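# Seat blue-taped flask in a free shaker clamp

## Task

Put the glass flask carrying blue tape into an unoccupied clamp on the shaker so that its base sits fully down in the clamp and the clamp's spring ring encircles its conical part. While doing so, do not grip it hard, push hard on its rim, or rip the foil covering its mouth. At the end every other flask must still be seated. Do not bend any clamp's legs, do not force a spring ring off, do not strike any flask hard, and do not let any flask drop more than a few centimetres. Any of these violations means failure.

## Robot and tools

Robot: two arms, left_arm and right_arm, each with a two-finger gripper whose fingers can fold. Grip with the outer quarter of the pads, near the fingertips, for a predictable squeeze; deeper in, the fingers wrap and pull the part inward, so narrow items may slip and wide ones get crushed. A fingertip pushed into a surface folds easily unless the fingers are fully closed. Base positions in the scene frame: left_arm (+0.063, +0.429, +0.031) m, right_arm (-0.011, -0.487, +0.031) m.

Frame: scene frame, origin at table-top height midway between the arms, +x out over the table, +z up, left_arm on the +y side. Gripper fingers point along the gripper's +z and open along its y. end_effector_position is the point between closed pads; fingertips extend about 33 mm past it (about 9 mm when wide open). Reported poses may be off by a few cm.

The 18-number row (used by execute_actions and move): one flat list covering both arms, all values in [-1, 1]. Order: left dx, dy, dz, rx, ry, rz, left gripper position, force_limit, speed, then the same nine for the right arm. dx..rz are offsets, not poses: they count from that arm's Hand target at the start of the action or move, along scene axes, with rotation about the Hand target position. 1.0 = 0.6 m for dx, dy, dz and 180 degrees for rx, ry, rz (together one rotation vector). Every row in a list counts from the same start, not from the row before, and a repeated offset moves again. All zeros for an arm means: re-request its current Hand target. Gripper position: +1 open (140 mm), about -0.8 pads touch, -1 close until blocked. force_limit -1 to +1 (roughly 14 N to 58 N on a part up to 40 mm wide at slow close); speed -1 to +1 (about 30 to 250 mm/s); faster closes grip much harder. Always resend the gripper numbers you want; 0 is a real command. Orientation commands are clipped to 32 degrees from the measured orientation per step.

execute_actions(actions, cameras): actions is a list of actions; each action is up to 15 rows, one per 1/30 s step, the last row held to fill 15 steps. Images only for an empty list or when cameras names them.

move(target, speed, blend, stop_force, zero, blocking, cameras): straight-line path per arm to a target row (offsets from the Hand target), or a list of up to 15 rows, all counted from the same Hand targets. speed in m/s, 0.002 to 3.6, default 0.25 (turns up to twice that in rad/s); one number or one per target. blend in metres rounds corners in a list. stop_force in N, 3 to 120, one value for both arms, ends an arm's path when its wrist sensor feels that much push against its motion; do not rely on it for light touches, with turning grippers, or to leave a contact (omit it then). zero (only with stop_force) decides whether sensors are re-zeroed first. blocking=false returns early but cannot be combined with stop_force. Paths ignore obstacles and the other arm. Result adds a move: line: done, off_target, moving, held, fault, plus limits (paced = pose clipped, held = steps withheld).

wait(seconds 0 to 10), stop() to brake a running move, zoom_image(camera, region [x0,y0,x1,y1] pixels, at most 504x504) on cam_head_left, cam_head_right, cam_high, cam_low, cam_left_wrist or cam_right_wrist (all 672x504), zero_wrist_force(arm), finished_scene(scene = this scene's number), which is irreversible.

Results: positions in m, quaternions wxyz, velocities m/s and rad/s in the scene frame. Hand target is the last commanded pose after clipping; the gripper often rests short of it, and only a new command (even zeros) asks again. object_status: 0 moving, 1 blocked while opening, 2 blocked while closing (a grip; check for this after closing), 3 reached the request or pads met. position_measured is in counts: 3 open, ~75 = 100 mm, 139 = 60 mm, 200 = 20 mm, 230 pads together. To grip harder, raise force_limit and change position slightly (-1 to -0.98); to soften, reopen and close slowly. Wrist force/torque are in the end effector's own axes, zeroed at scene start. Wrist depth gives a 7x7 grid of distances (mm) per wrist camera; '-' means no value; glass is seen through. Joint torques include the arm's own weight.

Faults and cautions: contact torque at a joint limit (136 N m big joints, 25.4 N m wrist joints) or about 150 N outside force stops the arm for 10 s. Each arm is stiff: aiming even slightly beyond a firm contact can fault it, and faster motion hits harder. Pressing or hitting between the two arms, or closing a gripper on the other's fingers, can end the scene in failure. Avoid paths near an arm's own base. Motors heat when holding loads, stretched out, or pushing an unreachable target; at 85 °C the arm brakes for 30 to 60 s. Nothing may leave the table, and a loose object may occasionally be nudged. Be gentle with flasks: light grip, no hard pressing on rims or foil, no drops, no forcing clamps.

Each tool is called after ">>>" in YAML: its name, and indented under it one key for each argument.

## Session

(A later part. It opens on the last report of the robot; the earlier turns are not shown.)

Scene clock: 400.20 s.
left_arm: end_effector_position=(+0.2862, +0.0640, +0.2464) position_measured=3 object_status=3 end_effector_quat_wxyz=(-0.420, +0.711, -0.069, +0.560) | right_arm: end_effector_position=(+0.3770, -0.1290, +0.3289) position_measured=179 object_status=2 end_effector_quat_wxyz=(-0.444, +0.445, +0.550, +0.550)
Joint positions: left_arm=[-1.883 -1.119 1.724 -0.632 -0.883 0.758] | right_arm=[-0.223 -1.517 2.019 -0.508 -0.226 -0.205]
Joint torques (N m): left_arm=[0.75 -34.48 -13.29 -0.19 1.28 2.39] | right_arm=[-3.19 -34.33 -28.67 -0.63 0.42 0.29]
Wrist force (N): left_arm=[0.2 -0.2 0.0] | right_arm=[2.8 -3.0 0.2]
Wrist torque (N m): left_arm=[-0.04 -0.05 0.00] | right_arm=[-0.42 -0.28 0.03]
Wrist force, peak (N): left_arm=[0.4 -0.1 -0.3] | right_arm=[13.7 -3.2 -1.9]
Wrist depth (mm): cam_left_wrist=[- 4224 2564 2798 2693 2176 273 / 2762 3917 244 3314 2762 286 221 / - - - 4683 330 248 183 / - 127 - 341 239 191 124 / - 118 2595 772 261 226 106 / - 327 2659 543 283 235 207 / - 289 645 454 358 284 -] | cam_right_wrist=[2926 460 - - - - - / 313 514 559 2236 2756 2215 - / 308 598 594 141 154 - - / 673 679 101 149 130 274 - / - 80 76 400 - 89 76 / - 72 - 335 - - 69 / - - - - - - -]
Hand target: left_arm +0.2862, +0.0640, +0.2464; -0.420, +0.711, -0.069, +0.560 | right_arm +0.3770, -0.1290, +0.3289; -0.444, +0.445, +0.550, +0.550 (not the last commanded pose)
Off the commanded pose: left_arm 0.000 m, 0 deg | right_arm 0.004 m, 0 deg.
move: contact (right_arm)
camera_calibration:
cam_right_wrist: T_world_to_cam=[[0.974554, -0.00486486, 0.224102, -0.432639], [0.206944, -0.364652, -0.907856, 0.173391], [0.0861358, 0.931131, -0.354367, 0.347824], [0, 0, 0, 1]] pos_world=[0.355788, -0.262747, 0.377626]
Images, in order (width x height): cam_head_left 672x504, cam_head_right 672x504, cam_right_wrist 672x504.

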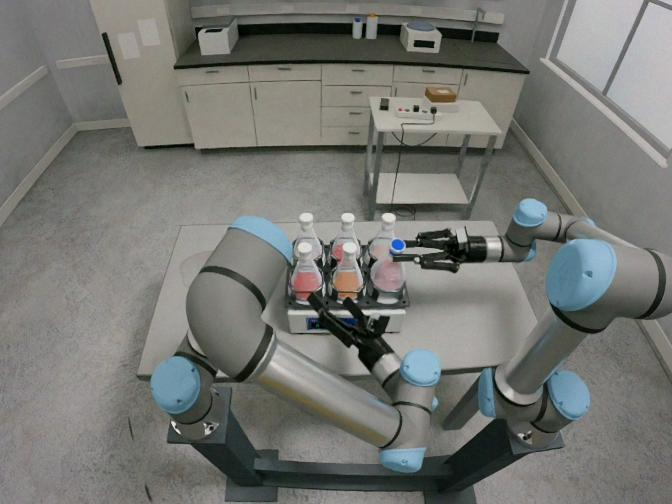

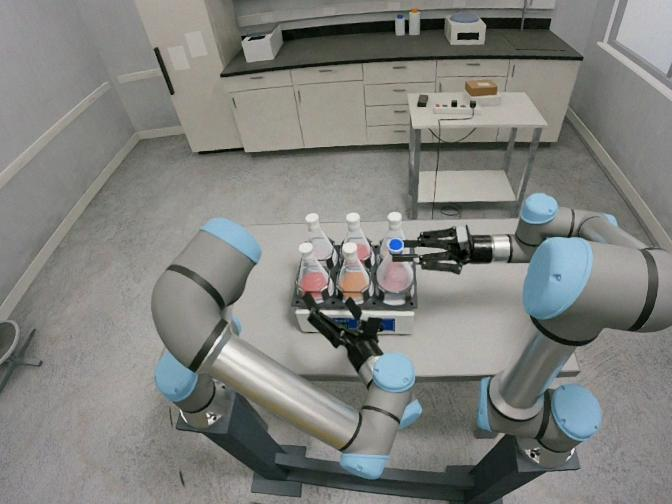

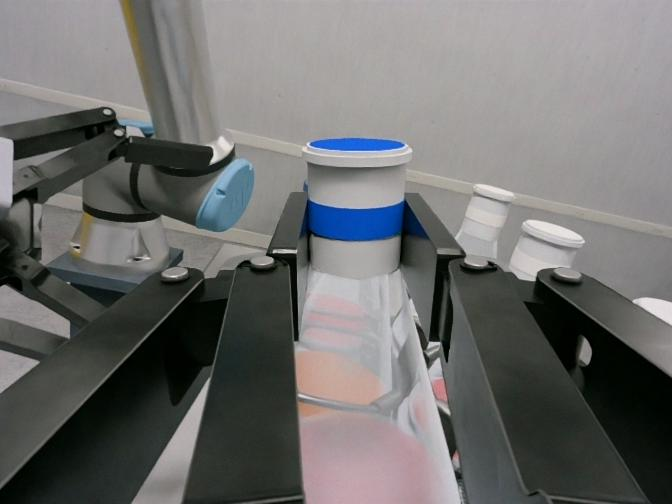

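>>> move:
  target: [0,0,0,0,0,0,1,1,1,0,0,0,0,0,0,-1,-0.02,-1]
  speed: 0.02
  cameras: ["cam_head_right","cam_low","cam_right_wrist"]

>>> move:
  target: [0,0,0,0,0,0,1,1,1,-0.03,0,-0.006,0,0,0,-1,-0.02,-1]
  speed: 0.015
  stop_force: 14
  cameras: ["cam_head_right","cam_low"]

Scene clock: 419.87 s.
left_arm: end_effector_position=(+0.2862, +0.0640, +0.2464) position_measured=3 object_status=3 end_effector_quat_wxyz=(-0.420, +0.711, -0.069, +0.560) | right_arm: end_effector_position=(+0.3770, -0.1290, +0.3289) position_measured=179 object_status=2 end_effector_quat_wxyz=(-0.444, +0.445, +0.550, +0.550)
Joint positions: left_arm=[-1.883 -1.119 1.724 -0.632 -0.883 0.758] | right_arm=[-0.223 -1.517 2.019 -0.508 -0.226 -0.205]
Joint torques (N m): left_arm=[0.28 -34.44 -13.78 -0.12 1.42 2.4] | right_arm=[-3.34 -34.33 -28.63 -0.79 0.61 1.71]
Wrist force (N): left_arm=[0.0 -0.1 -0.2] | right_arm=[2.7 -2.8 0.4]
Wrist torque (N m): left_arm=[-0.01 0.01 0.00] | right_arm=[-0.37 -0.26 0.03]
Wrist force, peak (N): left_arm=[0.1 -0.4 -0.1] | right_arm=[2.9 -3.2 0.3]
Wrist depth (mm): cam_left_wrist=[3917 - 3122 2951 2693 2267 263 / 3122 3419 3779 2992 2627 289 221 / 2762 - - - 336 244 183 / - 127 3419 848 240 191 124 / - 118 3034 807 265 226 106 / - 2659 2834 578 275 234 208 / - 288 574 449 358 283 -] | cam_right_wrist=[- 459 2394 2855 - - 2962 / 313 510 539 - - - 3385 / 308 609 592 141 396 3485 - / 664 677 101 149 130 273 - / - 81 76 402 - 89 77 / - 72 - 329 - - 69 / - - - 222 - - -]
Hand target: left_arm +0.2862, +0.0640, +0.2464; -0.420, +0.711, -0.069, +0.560 | right_arm +0.3770, -0.1290, +0.3289; -0.444, +0.445, +0.550, +0.550
Off the commanded pose: left_arm 0.000 m, 0 deg | right_arm 0.000 m, 0 deg.
move: done
camera_calibration:
cam_right_wrist: T_world_to_cam=[[0.974554, -0.00486486, 0.224102, -0.432639], [0.206944, -0.364652, -0.907856, 0.173391], [0.0861358, 0.931131, -0.354367, 0.347824], [0, 0, 0, 1]] pos_world=[0.355788, -0.262747, 0.377626]
Images, in order (width x height): cam_head_right 672x504, cam_low 672x504, cam_right_wrist 672x504.

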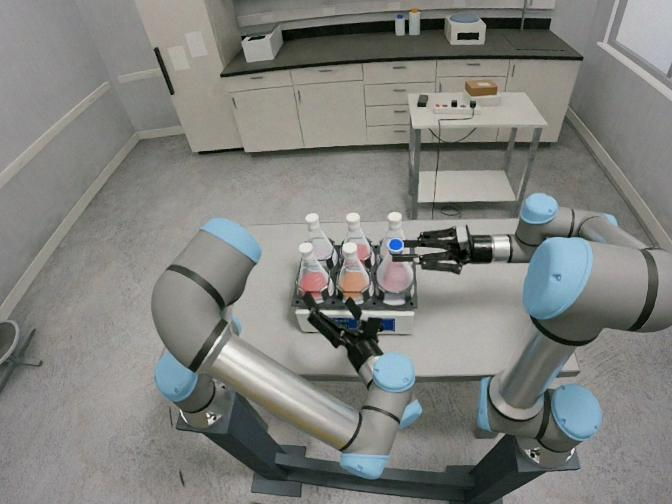

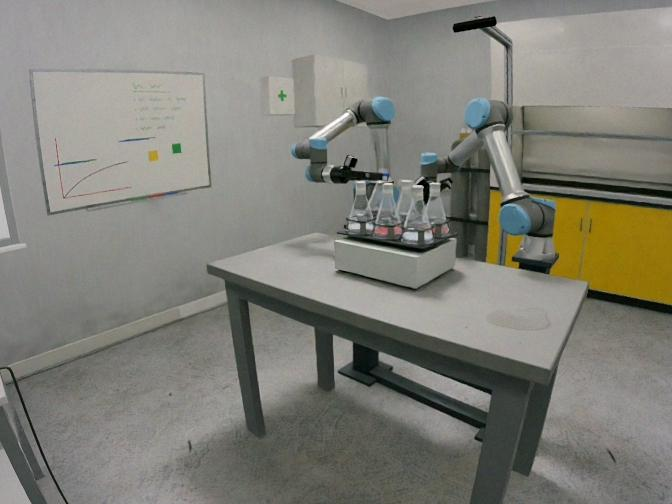

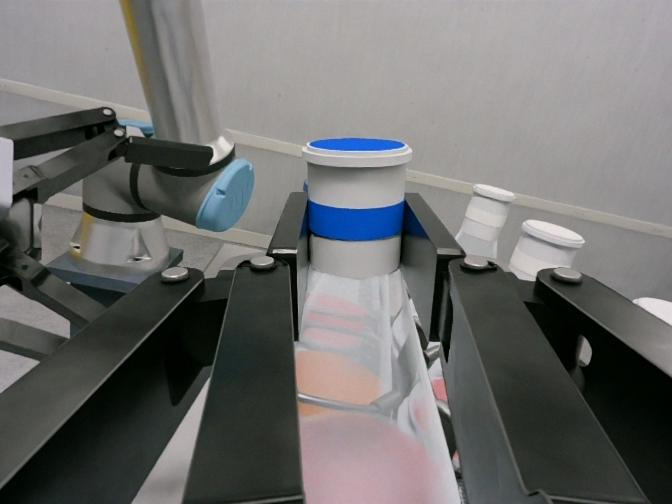

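Scene clock: 421.73 s.
left_arm: end_effector_position=(+0.2862, +0.0640, +0.2464) position_measured=3 object_status=3 end_effector_quat_wxyz=(-0.420, +0.711, -0.069, +0.560) | right_arm: end_effector_position=(+0.3640, -0.1290, +0.3263) position_measured=179 object_status=2 end_effector_quat_wxyz=(-0.444, +0.445, +0.550, +0.550)
Joint positions: left_arm=[-1.883 -1.119 1.724 -0.632 -0.883 0.758] | right_arm=[-0.231 -1.545 2.056 -0.517 -0.234 -0.205]
Joint torques (N m): left_arm=[-0.17 -33.59 -13.22 -0.33 1.24 2.45] | right_arm=[16.01 -8.02 -20.7 3.93 -2.21 1.55]
Wrist force (N): left_arm=[0.2 -0.1 -0.2] | right_arm=[9.0 9.1 0.5]
Wrist torque (N m): left_arm=[-0.01 -0.04 0.01] | right_arm=[-0.75 -0.21 -1.48]
Wrist force, peak (N): left_arm=[0.1 -0.3 -0.3] | right_arm=[13.4 11.2 0.7]
Wrist depth (mm): cam_left_wrist=[- - 3264 2659 2693 2176 272 / - - 3590 3034 2693 286 217 / - - - 5822 332 245 183 / - 127 - 822 240 191 124 / - 2834 - 738 265 226 106 / - 2693 - 504 274 234 208 / - 286 582 454 360 284 -] | cam_right_wrist=[2443 466 481 - 2548 - - / 307 507 541 - - - - / 291 612 588 141 159 388 - / 269 669 102 148 115 278 3537 / - 81 76 391 113 85 76 / - 73 - 326 - - 69 / - - - 224 - - -]
Hand target: left_arm +0.2862, +0.0640, +0.2464; -0.420, +0.711, -0.069, +0.560 | right_arm +0.3640, -0.1290, +0.3263; -0.444, +0.445, +0.550, +0.550 (not the last commanded pose)
Off the commanded pose: left_arm 0.000 m, 0 deg | right_arm 0.005 m, 0 deg.
move: contact (right_arm)
Images, in order (width x height): cam_head_right 672x504, cam_low 672x504.

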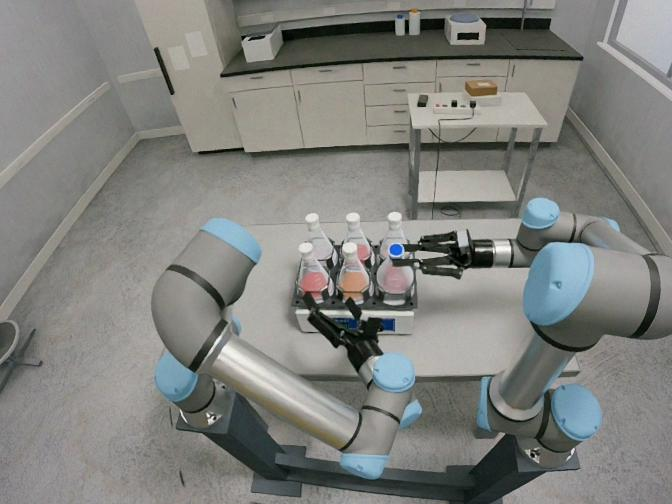

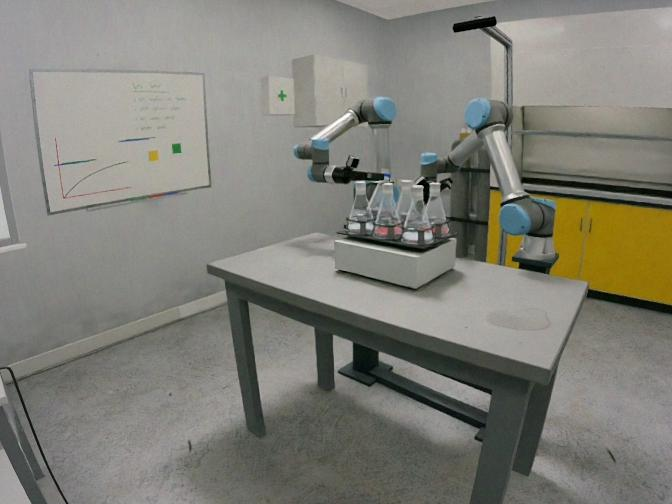

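>>> move:
  target: [0,0,0,0,0,0,1,1,1,0.0165,0,-0.004,0,0.0333,0,-1,-0.02,-1]
  speed: 0.03

>>> move:
  target: [0,0,0,0,0,0,1,1,1,0.011,0,-0.003,0,0.0167,0,-1,-0.02,-1]
  speed: 0.03
  cameras: ["cam_head_right","cam_low","cam_right_wrist"]

>>> zoom_image:
  camera: "cam_head_right"
  region: [340, 200, 480, 340]

Scene clock: 427.73 s.
left_arm: end_effector_position=(+0.2862, +0.0640, +0.2464) position_measured=3 object_status=3 end_effector_quat_wxyz=(-0.420, +0.711, -0.069, +0.560) | right_arm: end_effector_position=(+0.3739, -0.1290, +0.3239) position_measured=179 object_status=2 end_effector_quat_wxyz=(+0.472, -0.473, -0.526, -0.526)
Joint positions: left_arm=[-1.883 -1.119 1.724 -0.632 -0.883 0.758] | right_arm=[-0.225 -1.518 2.035 -0.523 -0.228 -0.1]
Joint torques (N m): left_arm=[0.22 -34.85 -13.58 -0.09 1.37 2.12] | right_arm=[10.32 -11.57 -1.92 -1.12 -0.1 1.11]
Wrist force (N): left_arm=[0.1 -0.1 -0.1] | right_arm=[48.3 4.3 -0.3]
Wrist torque (N m): left_arm=[-0.03 -0.03 0.01] | right_arm=[-0.66 0.18 -2.76]
Wrist force, peak (N): left_arm=[0.3 -0.3 -0.3] | right_arm=[48.3 4.3 -0.3]
Wrist depth (mm): cam_left_wrist=[2627 - 4787 2762 2727 2176 272 / - - - 2951 2727 288 221 / 2693 - - 3264 338 247 167 / - 127 - 4142 240 191 124 / - 118 - 738 265 226 107 / - 344 735 558 283 235 208 / - 286 582 453 349 283 -] | cam_right_wrist=[- 459 2097 3000 - - - / - 506 556 - - - - / 306 581 585 141 158 384 - / 309 673 102 147 126 268 - / - 81 76 370 114 85 76 / - 73 - 302 - - 67 / - - - 223 - - -]
Hand target: left_arm +0.2862, +0.0640, +0.2464; -0.420, +0.711, -0.069, +0.560 | right_arm +0.3739, -0.1290, +0.3239; +0.472, -0.473, -0.526, -0.526
Off the commanded pose: left_arm 0.000 m, 0 deg | right_arm 0.000 m, 0 deg.
move: done

Scene clock: 428.90 s.
left_arm: end_effector_position=(+0.2862, +0.0640, +0.2464) position_measured=3 object_status=3 end_effector_quat_wxyz=(-0.420, +0.711, -0.069, +0.560) | right_arm: end_effector_position=(+0.3805, -0.1290, +0.3221) position_measured=179 object_status=2 end_effector_quat_wxyz=(+0.486, -0.487, -0.513, -0.513)
Joint positions: left_arm=[-1.883 -1.119 1.724 -0.632 -0.883 0.758] | right_arm=[-0.221 -1.5 2.02 -0.527 -0.224 -0.047]
Joint torques (N m): left_arm=[-0.02 -34.61 -12.61 -0.26 1.12 2.29] | right_arm=[9.11 -4.31 7.01 -3.74 2.97 1.23]
Wrist force (N): left_arm=[0.0 0.0 -0.1] | right_arm=[75.3 -5.9 -8.4]
Wrist torque (N m): left_arm=[0.00 -0.02 0.00] | right_arm=[-0.48 0.53 -2.81]
Wrist force, peak (N): left_arm=[0.0 -0.3 -0.3] | right_arm=[75.6 -5.5 -8.4]
Wrist depth (mm): cam_left_wrist=[- - 2727 2798 2564 2133 272 / 2595 - - 3034 2798 288 221 / 3264 3215 - 2627 337 249 183 / - 127 3474 4396 241 191 124 / - 127 3989 953 262 226 106 / - 2534 - - 275 234 208 / - 290 582 453 357 283 -] | cam_right_wrist=[2576 459 - - - - - / - 511 2693 - - - - / 313 545 591 141 148 379 2346 / 289 669 102 148 126 270 3078 / - 81 76 365 114 85 76 / - 73 - 298 - - 67 / - - - 222 - - -]
Hand target: left_arm +0.2862, +0.0640, +0.2464; -0.420, +0.711, -0.069, +0.560 | right_arm +0.3805, -0.1290, +0.3221; +0.486, -0.487, -0.513, -0.513
Off the commanded pose: left_arm 0.000 m, 0 deg | right_arm 0.000 m, 0 deg.
move: done
camera_calibration:
cam_right_wrist: T_world_to_cam=[[0.997617, -0.00487772, 0.0688291, -0.393298], [0.0623148, -0.364691, -0.929041, 0.228343], [0.029633, 0.931116, -0.363518, 0.36956], [0, 0, 0, 1]] pos_world=[0.36718, -0.262747, 0.373552]
Images, in order (width x height): cam_head_right 672x504, cam_low 672x504, cam_right_wrist 672x504.

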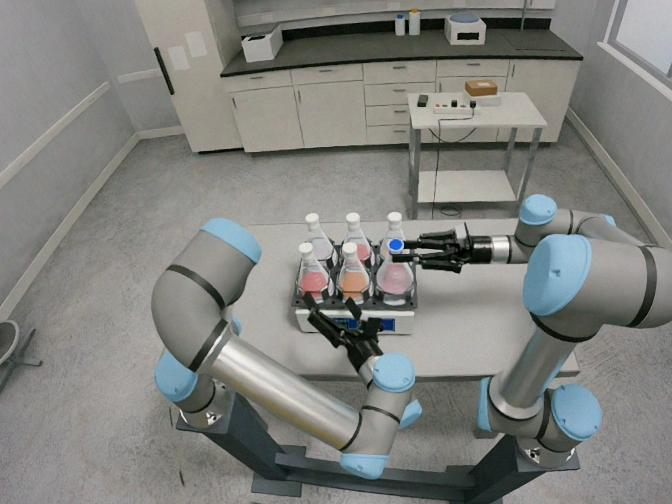

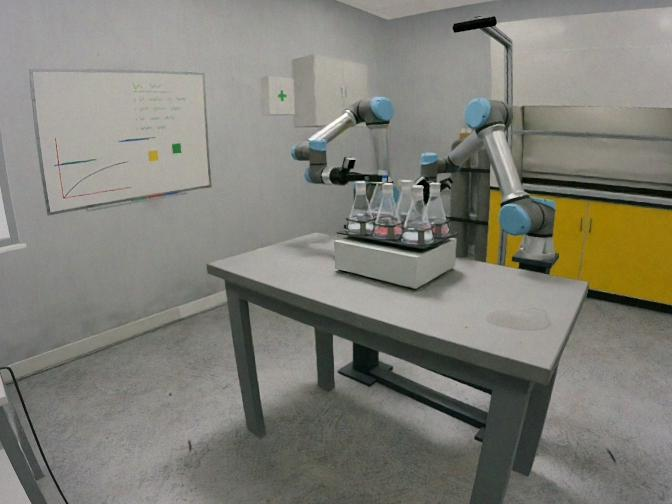

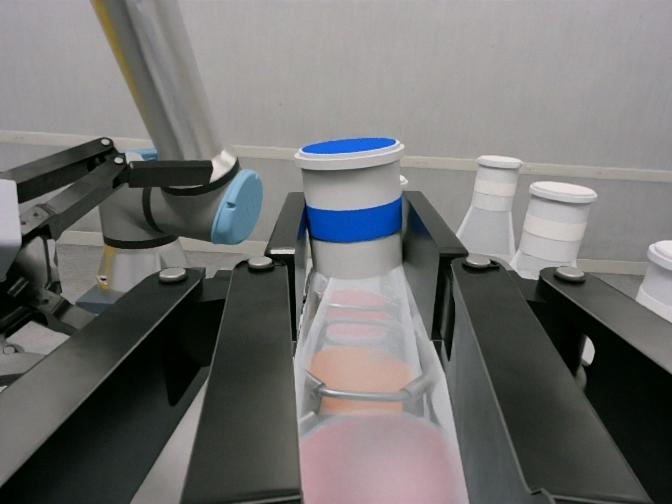

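Scaled by 3.600 from the camera's 672x504 image, which has a finer 960x720 frame.

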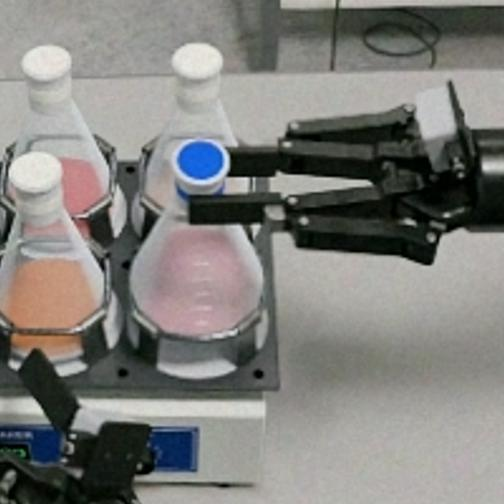

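>>> move:
  target: [0,0,0,0,0,0,1,1,1,0.014,0,-0.001,0,0.0222,0,-1,-0.02,-1]
  speed: 0.03
  cameras: ["cam_head_right","cam_low","cam_right_wrist"]

>>> zoom_image:
  camera: "cam_low"
  region: [320, 160, 470, 270]

>>> zoom_image:
  camera: "cam_head_right"
  region: [340, 200, 480, 340]

>>> zoom_image:
  camera: "cam_right_wrist"
  region: [220, 260, 520, 504]

Scene clock: 435.27 s.
left_arm: end_effector_position=(+0.2862, +0.0640, +0.2464) position_measured=3 object_status=3 end_effector_quat_wxyz=(-0.420, +0.711, -0.069, +0.560) | right_arm: end_effector_position=(+0.3890, -0.1290, +0.3215) position_measured=179 object_status=2 end_effector_quat_wxyz=(+0.504, -0.505, -0.496, -0.496)
Joint positions: left_arm=[-1.883 -1.119 1.724 -0.632 -0.883 0.758] | right_arm=[-0.216 -1.479 1.999 -0.527 -0.219 0.023]
Joint torques (N m): left_arm=[0.2 -34.09 -12.53 -0.32 1.22 2.27] | right_arm=[5.22 -11.8 0.67 -2.07 0.06 1.19]
Wrist force (N): left_arm=[0.0 -0.1 -0.2] | right_arm=[52.0 -3.8 7.1]
Wrist torque (N m): left_arm=[-0.03 -0.01 0.00] | right_arm=[-0.46 0.31 -2.47]
Wrist force, peak (N): left_arm=[0.1 -0.5 0.1] | right_arm=[78.5 -8.8 -8.3]
Wrist depth (mm): cam_left_wrist=[3474 - 2420 2693 2627 2154 273 / - - 4064 3034 2727 301 220 / 3077 - - 3651 334 244 182 / 2762 127 - 3531 240 191 124 / - 136 3474 - 264 226 107 / - 2727 2505 518 283 235 208 / - 288 624 448 357 283 -] | cam_right_wrist=[- 456 2926 - - - - / - 503 - - - - - / 324 536 594 141 160 365 - / 307 655 101 148 126 274 167 / - 81 76 398 114 85 76 / - 73 - 298 - - 67 / - - - 216 - - -]
Hand target: left_arm +0.2862, +0.0640, +0.2464; -0.420, +0.711, -0.069, +0.560 | right_arm +0.3889, -0.1290, +0.3215; +0.504, -0.505, -0.496, -0.496
Off the commanded pose: left_arm 0.000 m, 0 deg | right_arm 0.000 m, 0 deg.
move: done
camera_calibration:
cam_right_wrist: T_world_to_cam=[[0.999987, -0.00496514, -0.000980676, -0.380171], [-0.00272387, -0.364684, -0.931128, 0.253167], [0.00426554, 0.931118, -0.364692, 0.379313], [0, 0, 0, 1]] pos_world=[0.379238, -0.262747, 0.373691]
Images, in order (width x height): cam_head_right 672x504, cam_low 672x504, cam_right_wrist 672x504.

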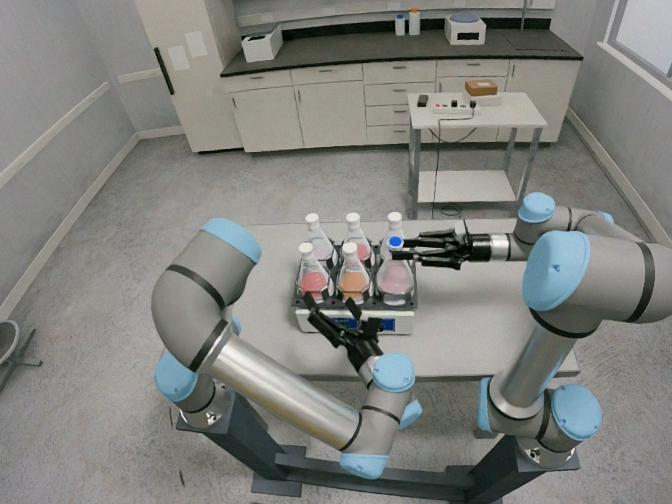

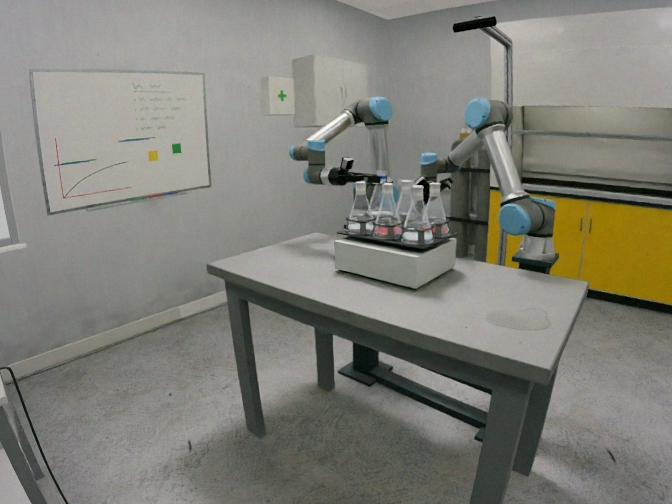

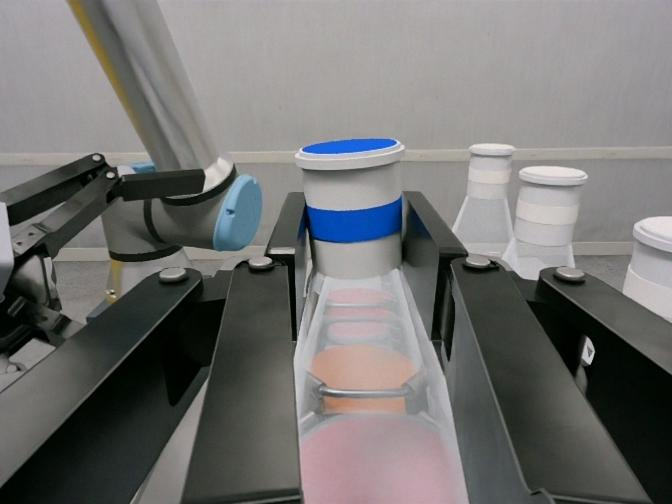

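Scaled by 3.360 from the camera's 672x504 image, which has a finer 960x720 frame.

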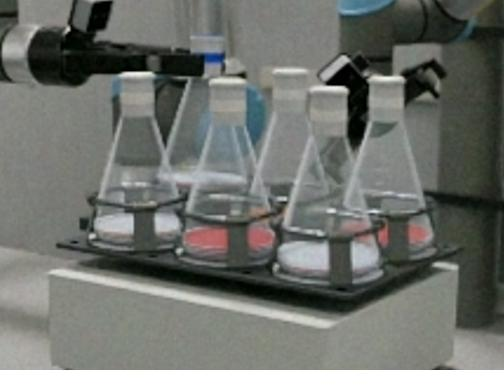

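Scaled by 3.600 from the camera's 672x504 image, which has a finer 960x720 frame.

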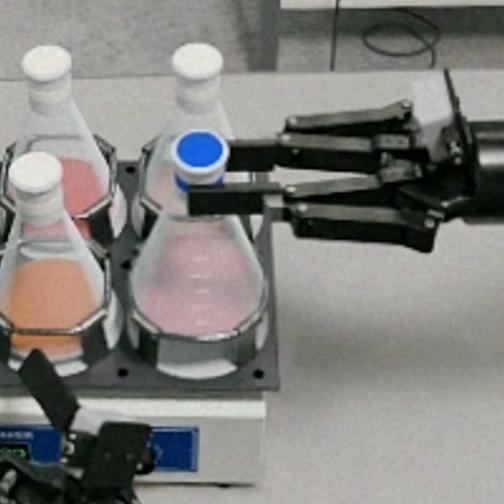

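Scaled by 1.680 from the camera's 672x504 image, which has a finer 960x720 frame.

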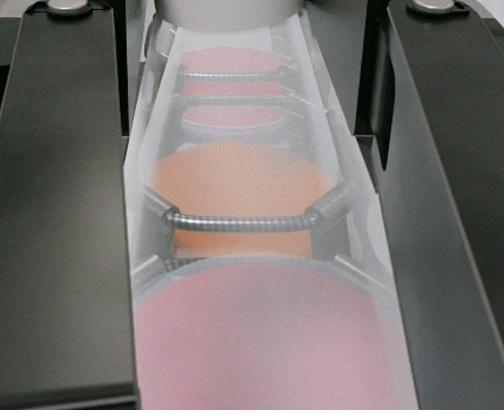

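>>> move:
  target: [0,0,0,0,0,0,1,1,1,0.006,0,-0.005,0,0.0222,0,-1,-0.02,-1]
  speed: 0.03

>>> move:
  target: [0,0,0,0,0,0,1,1,1,0.003,0,-0.006,0,0,0,-1,-0.02,-1]
  speed: 0.02
  cameras: ["cam_head_right","cam_right_wrist"]

>>> zoom_image:
  camera: "cam_head_right"
  region: [340, 200, 480, 340]

>>> zoom_image:
  camera: "cam_right_wrist"
  region: [220, 120, 520, 504]

Scene clock: 440.53 s.
left_arm: end_effector_position=(+0.2862, +0.0640, +0.2464) position_measured=3 object_status=3 end_effector_quat_wxyz=(-0.420, +0.711, -0.069, +0.560) | right_arm: end_effector_position=(+0.3925, -0.1290, +0.3185) position_measured=179 object_status=2 end_effector_quat_wxyz=(+0.521, -0.522, -0.478, -0.478)
Joint positions: left_arm=[-1.883 -1.119 1.724 -0.632 -0.883 0.758] | right_arm=[-0.214 -1.467 1.994 -0.534 -0.217 0.093]
Joint torques (N m): left_arm=[-0.36 -33.59 -12.51 -0.19 1.34 2.31] | right_arm=[19.58 -22.76 -8.41 2.19 -5.67 1.31]
Wrist force (N): left_arm=[0.1 0.0 -0.1] | right_arm=[25.0 14.6 -0.3]
Wrist torque (N m): left_arm=[0.00 -0.03 0.00] | right_arm=[-0.63 0.13 -2.71]
Wrist force, peak (N): left_arm=[0.1 -0.5 -0.2] | right_arm=[65.8 -5.3 9.5]
Wrist depth (mm): cam_left_wrist=[- - 3989 2659 2595 2091 264 / - - - 3077 2659 289 221 / 2659 3847 - 4787 332 247 183 / - 135 - 876 239 191 124 / - 118 3077 730 263 224 107 / - 337 804 557 283 235 208 / - 287 607 451 342 285 -] | cam_right_wrist=[439 451 - - - - 2215 / - 509 - - - - - / 319 367 592 141 161 264 2855 / 312 646 107 148 126 416 155 / - 81 76 403 114 85 76 / - 73 - 298 - - 67 / - - - 216 - - -]
Hand target: left_arm +0.2862, +0.0640, +0.2464; -0.420, +0.711, -0.069, +0.560 | right_arm +0.3925, -0.1290, +0.3185; +0.521, -0.522, -0.478, -0.478
Off the commanded pose: left_arm 0.000 m, 0 deg | right_arm 0.000 m, 0 deg.
move: done

Scene clock: 441.23 s.
left_arm: end_effector_position=(+0.2862, +0.0640, +0.2464) position_measured=3 object_status=3 end_effector_quat_wxyz=(-0.420, +0.711, -0.069, +0.560) | right_arm: end_effector_position=(+0.3943, -0.1290, +0.3149) position_measured=179 object_status=2 end_effector_quat_wxyz=(+0.521, -0.522, -0.478, -0.478)
Joint positions: left_arm=[-1.883 -1.119 1.724 -0.632 -0.883 0.758] | right_arm=[-0.213 -1.458 1.995 -0.544 -0.216 0.093]
Joint torques (N m): left_arm=[0.6 -34.06 -13.48 -0.24 1.32 2.23] | right_arm=[16.77 -22.04 -1.81 2.73 -4.12 1.86]
Wrist force (N): left_arm=[0.0 0.0 0.0] | right_arm=[16.3 13.1 -0.3]
Wrist torque (N m): left_arm=[0.00 -0.01 0.00] | right_arm=[-0.59 0.01 -1.74]
Wrist force, peak (N): left_arm=[0.1 -0.4 -0.1] | right_arm=[27.3 11.8 -0.2]
Wrist depth (mm): cam_left_wrist=[2564 - 4308 2798 2659 2292 272 / - - - 2798 2693 319 220 / - - - 4683 338 247 182 / - 127 2951 - 240 191 124 / - 118 2393 728 261 225 106 / - 326 3034 561 282 234 208 / - 291 2244 434 358 284 -] | cam_right_wrist=[440 461 - - 2323 - - / - 503 - - - - - / 332 383 587 141 160 262 - / 315 656 102 148 133 3338 159 / - 81 76 360 114 85 78 / - 73 - 288 - - 67 / - - - 223 - - -]
Hand target: left_arm +0.2862, +0.0640, +0.2464; -0.420, +0.711, -0.069, +0.560 | right_arm +0.3943, -0.1290, +0.3149; +0.521, -0.522, -0.478, -0.478
Off the commanded pose: left_arm 0.000 m, 0 deg | right_arm 0.000 m, 0 deg.
move: done
camera_calibration:
cam_right_wrist: T_world_to_cam=[[0.997509, -0.004902, -0.0703644, -0.362658], [-0.0673038, -0.364627, -0.928718, 0.271743], [-0.0211042, 0.931141, -0.364048, 0.38668], [0, 0, 0, 1]] pos_world=[0.388204, -0.262747, 0.367625]
Images, in order (width x height): cam_head_right 672x504, cam_right_wrist 672x504.

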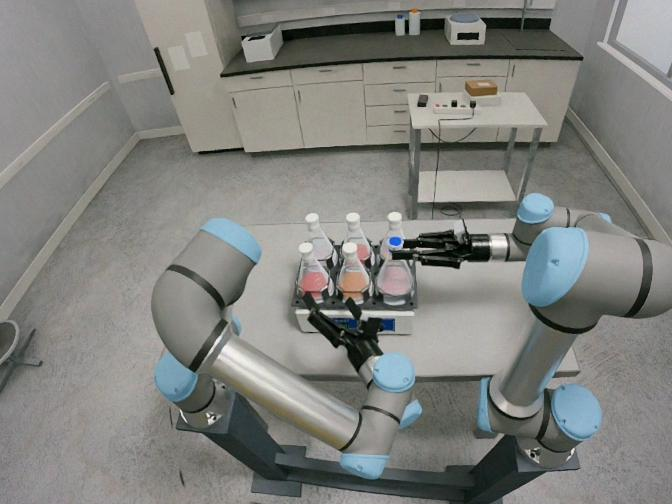

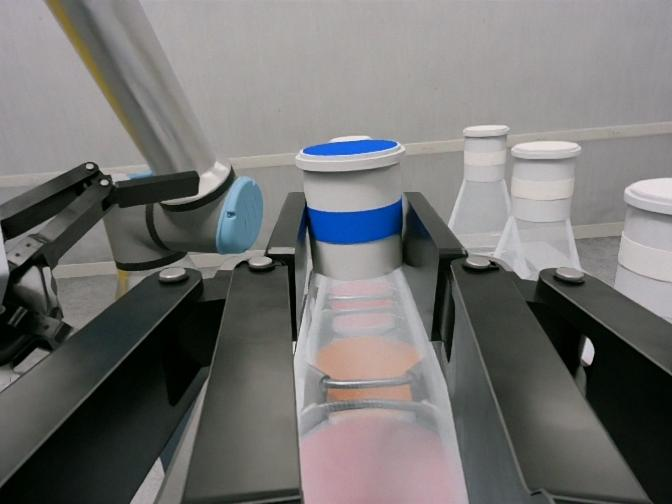

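Scaled by 3.600 from the camera's 672x504 image, which has a finer 960x720 frame.

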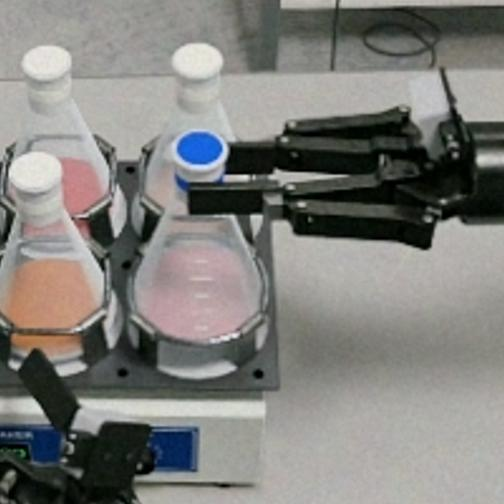

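Scaled by 1.312 from the camera's 672x504 image, which has a finer 960x720 frame.

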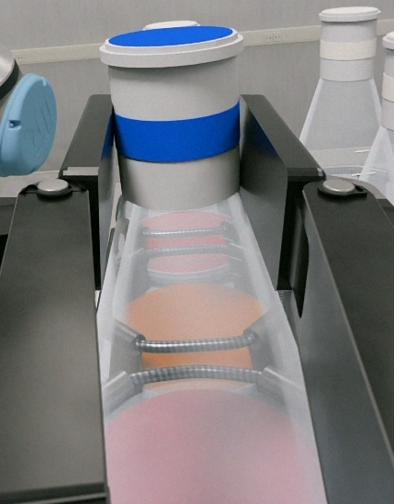

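>>> move:
  target: [0,0,0,0,0,0,1,1,1,0.004,0,-0.005,0,-0.0272,0,-1,-0.02,-1]
  speed: 0.03

>>> move:
  target: [0,0,0,0,0,0,1,1,1,0,0,-0.022,0,0,0,-1,-0.02,-1]
  speed: 0.015
  stop_force: 18
  cameras: ["cam_head_right","cam_right_wrist","cam_low"]

>>> zoom_image:
  camera: "cam_head_right"
  region: [340, 200, 480, 340]

>>> zoom_image:
  camera: "cam_low"
  region: [320, 160, 470, 270]

Scene clock: 447.43 s.
left_arm: end_effector_position=(+0.2862, +0.0640, +0.2464) position_measured=3 object_status=3 end_effector_quat_wxyz=(-0.420, +0.711, -0.069, +0.560) | right_arm: end_effector_position=(+0.3967, -0.1290, +0.3119) position_measured=179 object_status=2 end_effector_quat_wxyz=(+0.500, -0.501, -0.500, -0.500)
Joint positions: left_arm=[-1.883 -1.119 1.724 -0.632 -0.883 0.758] | right_arm=[-0.211 -1.448 1.993 -0.551 -0.215 0.007]
Joint torques (N m): left_arm=[-0.13 -33.61 -12.85 -0.15 1.32 2.28] | right_arm=[10.46 -12.75 -25.8 1.19 1.14 1.59]
Wrist force (N): left_arm=[0.1 -0.1 -0.1] | right_arm=[12.7 -2.3 -0.2]
Wrist torque (N m): left_arm=[-0.03 -0.04 0.00] | right_arm=[-0.33 -0.12 0.20]
Wrist force, peak (N): left_arm=[-0.1 -0.2 -0.4] | right_arm=[16.3 13.4 -0.6]
Wrist depth (mm): cam_left_wrist=[- - 3779 2659 2564 2112 264 / 3168 2659 - 3122 2693 288 228 / 2951 - - 2951 333 246 177 / - 128 - 795 238 191 124 / - 118 2393 657 262 225 106 / - 2727 2951 560 282 234 208 / - 290 587 447 359 285 -] | cam_right_wrist=[2821 458 - - - - 3435 / 2693 517 2821 - - - - / 321 542 585 141 151 264 2821 / 313 675 101 149 130 265 154 / - 80 76 357 - 85 77 / - 72 - 283 - - 69 / - - - 219 - - -]
Hand target: left_arm +0.2862, +0.0640, +0.2464; -0.420, +0.711, -0.069, +0.560 | right_arm +0.3967, -0.1290, +0.3119; +0.500, -0.501, -0.500, -0.500
Off the commanded pose: left_arm 0.000 m, 0 deg | right_arm 0.000 m, 0 deg.
move: done

Scene clock: 449.37 s.
left_arm: end_effector_position=(+0.2862, +0.0640, +0.2464) position_measured=3 object_status=3 end_effector_quat_wxyz=(-0.420, +0.711, -0.069, +0.560) | right_arm: end_effector_position=(+0.3967, -0.1290, +0.2987) position_measured=179 object_status=2 end_effector_quat_wxyz=(+0.500, -0.501, -0.500, -0.500)
Joint positions: left_arm=[-1.883 -1.119 1.724 -0.632 -0.883 0.758] | right_arm=[-0.211 -1.43 2.011 -0.588 -0.215 0.007]
Joint torques (N m): left_arm=[-0.09 -33.41 -13.02 0.03 1.36 2.23] | right_arm=[-3.31 -38.7 -26.88 2.86 -2.14 2.13]
Wrist force (N): left_arm=[0.1 -0.2 -0.1] | right_arm=[-4.4 0.6 0.5]
Wrist torque (N m): left_arm=[-0.03 -0.04 0.00] | right_arm=[-0.38 -0.28 -0.29]
Wrist force, peak (N): left_arm=[0.1 -0.4 -0.2] | right_arm=[13.6 -2.6 -0.5]
Wrist depth (mm): cam_left_wrist=[- - 3651 2727 2534 2221 249 / - - 253 2762 2659 287 221 / - 2693 - 5009 336 248 183 / - 127 - 835 239 191 124 / - 2762 3314 735 261 226 106 / - 333 792 562 282 234 207 / - 289 602 449 358 282 -] | cam_right_wrist=[2788 466 - - - - 3385 / - 517 - - - 271 - / 313 598 598 141 146 258 156 / 3950 675 100 149 127 111 155 / - 81 76 338 - 85 77 / - 72 - 276 - - 69 / - - - 221 - - -]
Hand target: left_arm +0.2862, +0.0640, +0.2464; -0.420, +0.711, -0.069, +0.560 | right_arm +0.3967, -0.1290, +0.2987; +0.500, -0.501, -0.500, -0.500
Off the commanded pose: left_arm 0.000 m, 0 deg | right_arm 0.000 m, 0 deg.
move: done
camera_calibration:
cam_right_wrist: T_world_to_cam=[[0.999875, -0.00489413, 0.0150646, -0.392645], [0.0122426, -0.364684, -0.931051, 0.226028], [0.0100505, 0.931119, -0.364578, 0.368647], [0, 0, 0, 1]] pos_world=[0.386124, -0.262747, 0.350759]
Images, in order (width x height): cam_head_right 672x504, cam_low 672x504, cam_right_wrist 672x504.

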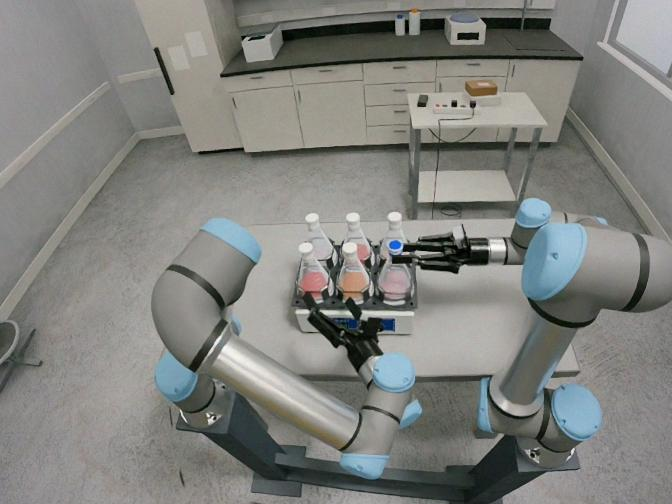

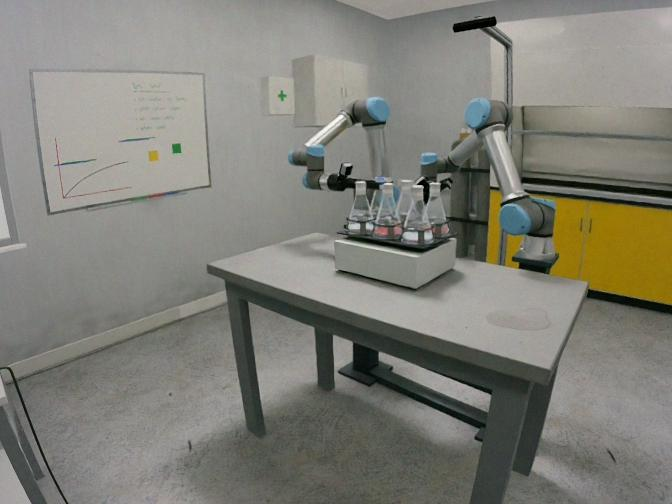

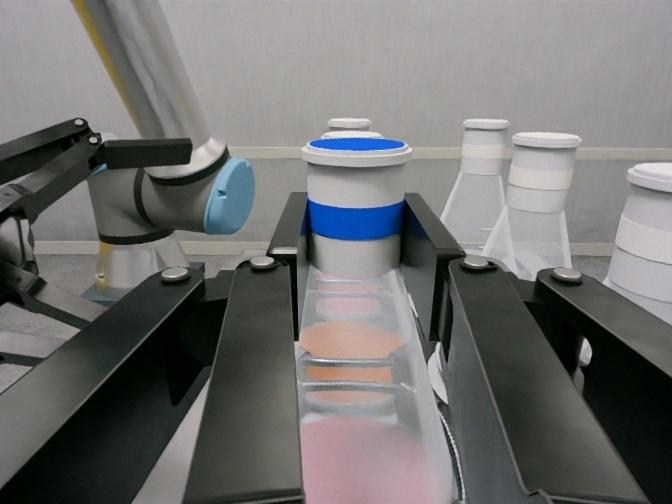

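Scaled by 3.600 from the camera's 672x504 image, which has a finer 960x720 frame.

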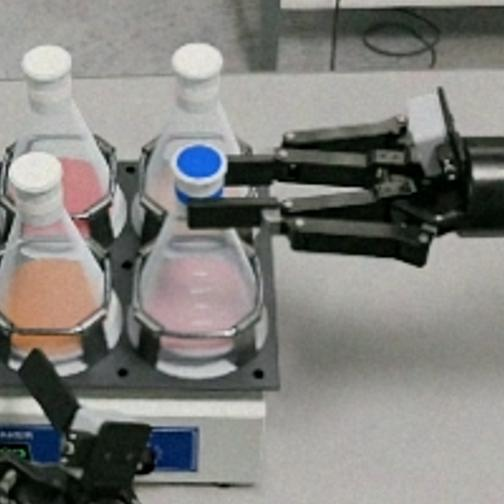

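Scaled by 3.360 from the camera's 672x504 image, which has a finer 960x720 frame.

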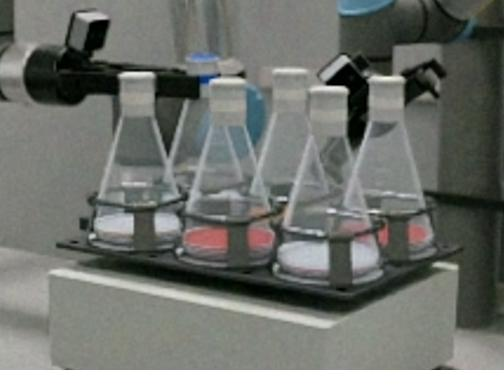

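>>> move:
  target: [0,0,0,0,0,0,1,1,1,0,0,-0.03,0,0,0,-1,-0.02,-1]
  speed: 0.015
  stop_force: 7
  cameras: ["cam_right_wrist","cam_head_right"]

>>> zoom_image:
  camera: "cam_head_right"
  region: [340, 200, 480, 340]

Scene clock: 454.17 s.
left_arm: end_effector_position=(+0.2862, +0.0640, +0.2464) position_measured=3 object_status=3 end_effector_quat_wxyz=(-0.420, +0.711, -0.069, +0.560) | right_arm: end_effector_position=(+0.3967, -0.1290, +0.2900) position_measured=179 object_status=2 end_effector_quat_wxyz=(+0.500, -0.501, -0.500, -0.500)
Joint positions: left_arm=[-1.883 -1.119 1.724 -0.632 -0.883 0.758] | right_arm=[-0.211 -1.417 2.023 -0.612 -0.215 0.007]
Joint torques (N m): left_arm=[0.15 -33.91 -12.13 -0.1 1.22 2.32] | right_arm=[-6.85 -39.56 -29.68 2.22 -0.27 -0.63]
Wrist force (N): left_arm=[0.1 -0.2 -0.2] | right_arm=[-2.6 -2.7 -0.2]
Wrist torque (N m): left_arm=[-0.05 -0.03 0.00] | right_arm=[-0.35 -0.30 0.06]
Wrist force, peak (N): left_arm=[0.3 -0.3 0.0] | right_arm=[22.5 -4.6 -5.4]
Wrist depth (mm): cam_left_wrist=[3366 - 3366 2727 2627 2154 248 / - - 240 2872 2659 303 220 / - - - 3034 337 250 183 / - 127 3847 933 240 191 124 / - 119 3917 740 265 224 106 / - 324 682 555 282 234 208 / - 288 578 451 359 282 -] | cam_right_wrist=[- 468 - - 2756 1975 - / 326 502 2855 251 2469 353 - / 306 619 590 141 151 258 150 / 2724 666 100 149 130 375 157 / - 81 76 342 - 89 77 / - 72 - 279 - - 69 / - - - 221 - - -]
Hand target: left_arm +0.2862, +0.0640, +0.2464; -0.420, +0.711, -0.069, +0.560 | right_arm +0.3967, -0.1290, +0.2900; +0.500, -0.501, -0.500, -0.500 (not the last commanded pose)
Off the commanded pose: left_arm 0.000 m, 0 deg | right_arm 0.009 m, 0 deg.
move: contact (right_arm)
camera_calibration:
cam_right_wrist: T_world_to_cam=[[0.999876, -0.00493147, 0.0149717, -0.392491], [0.0121435, -0.364596, -0.931086, 0.217908], [0.0100503, 0.931153, -0.364491, 0.365418], [0, 0, 0, 1]] pos_world=[0.386124, -0.262747, 0.341959]
Images, in order (width x height): cam_head_right 672x504, cam_right_wrist 672x504.

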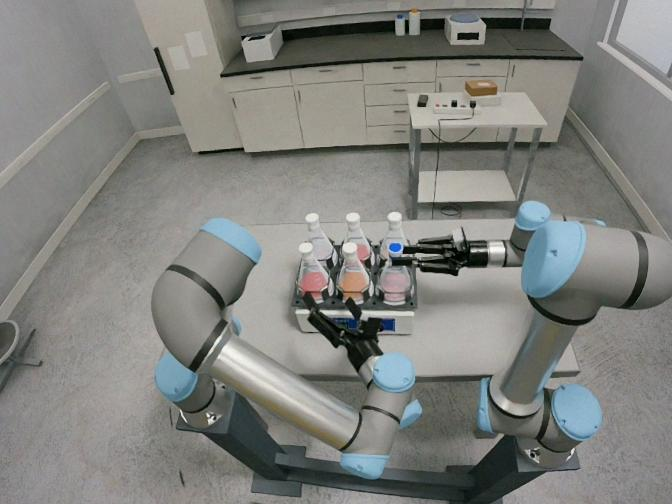

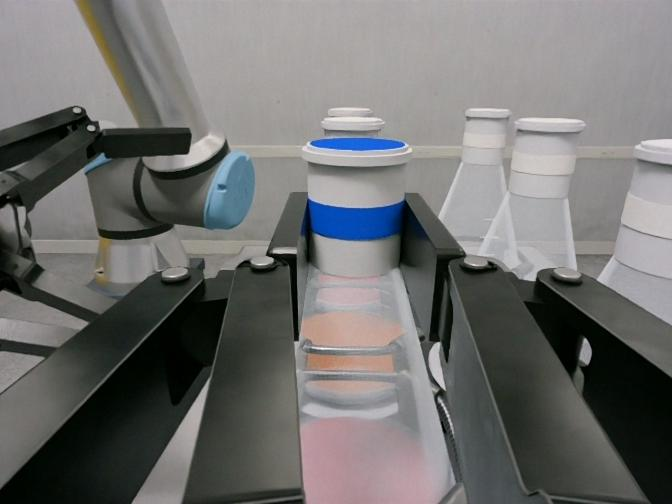

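Scaled by 3.600 from the camera's 672x504 image, which has a finer 960x720 frame.

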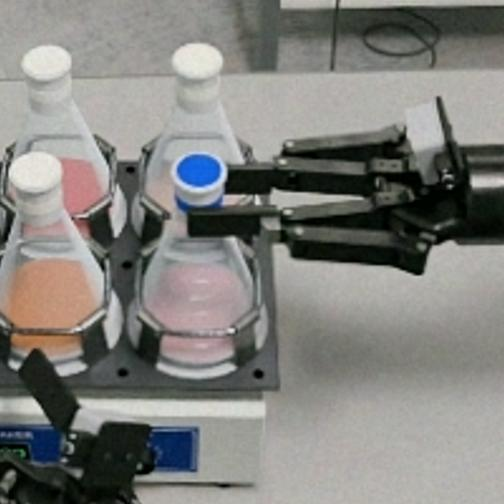

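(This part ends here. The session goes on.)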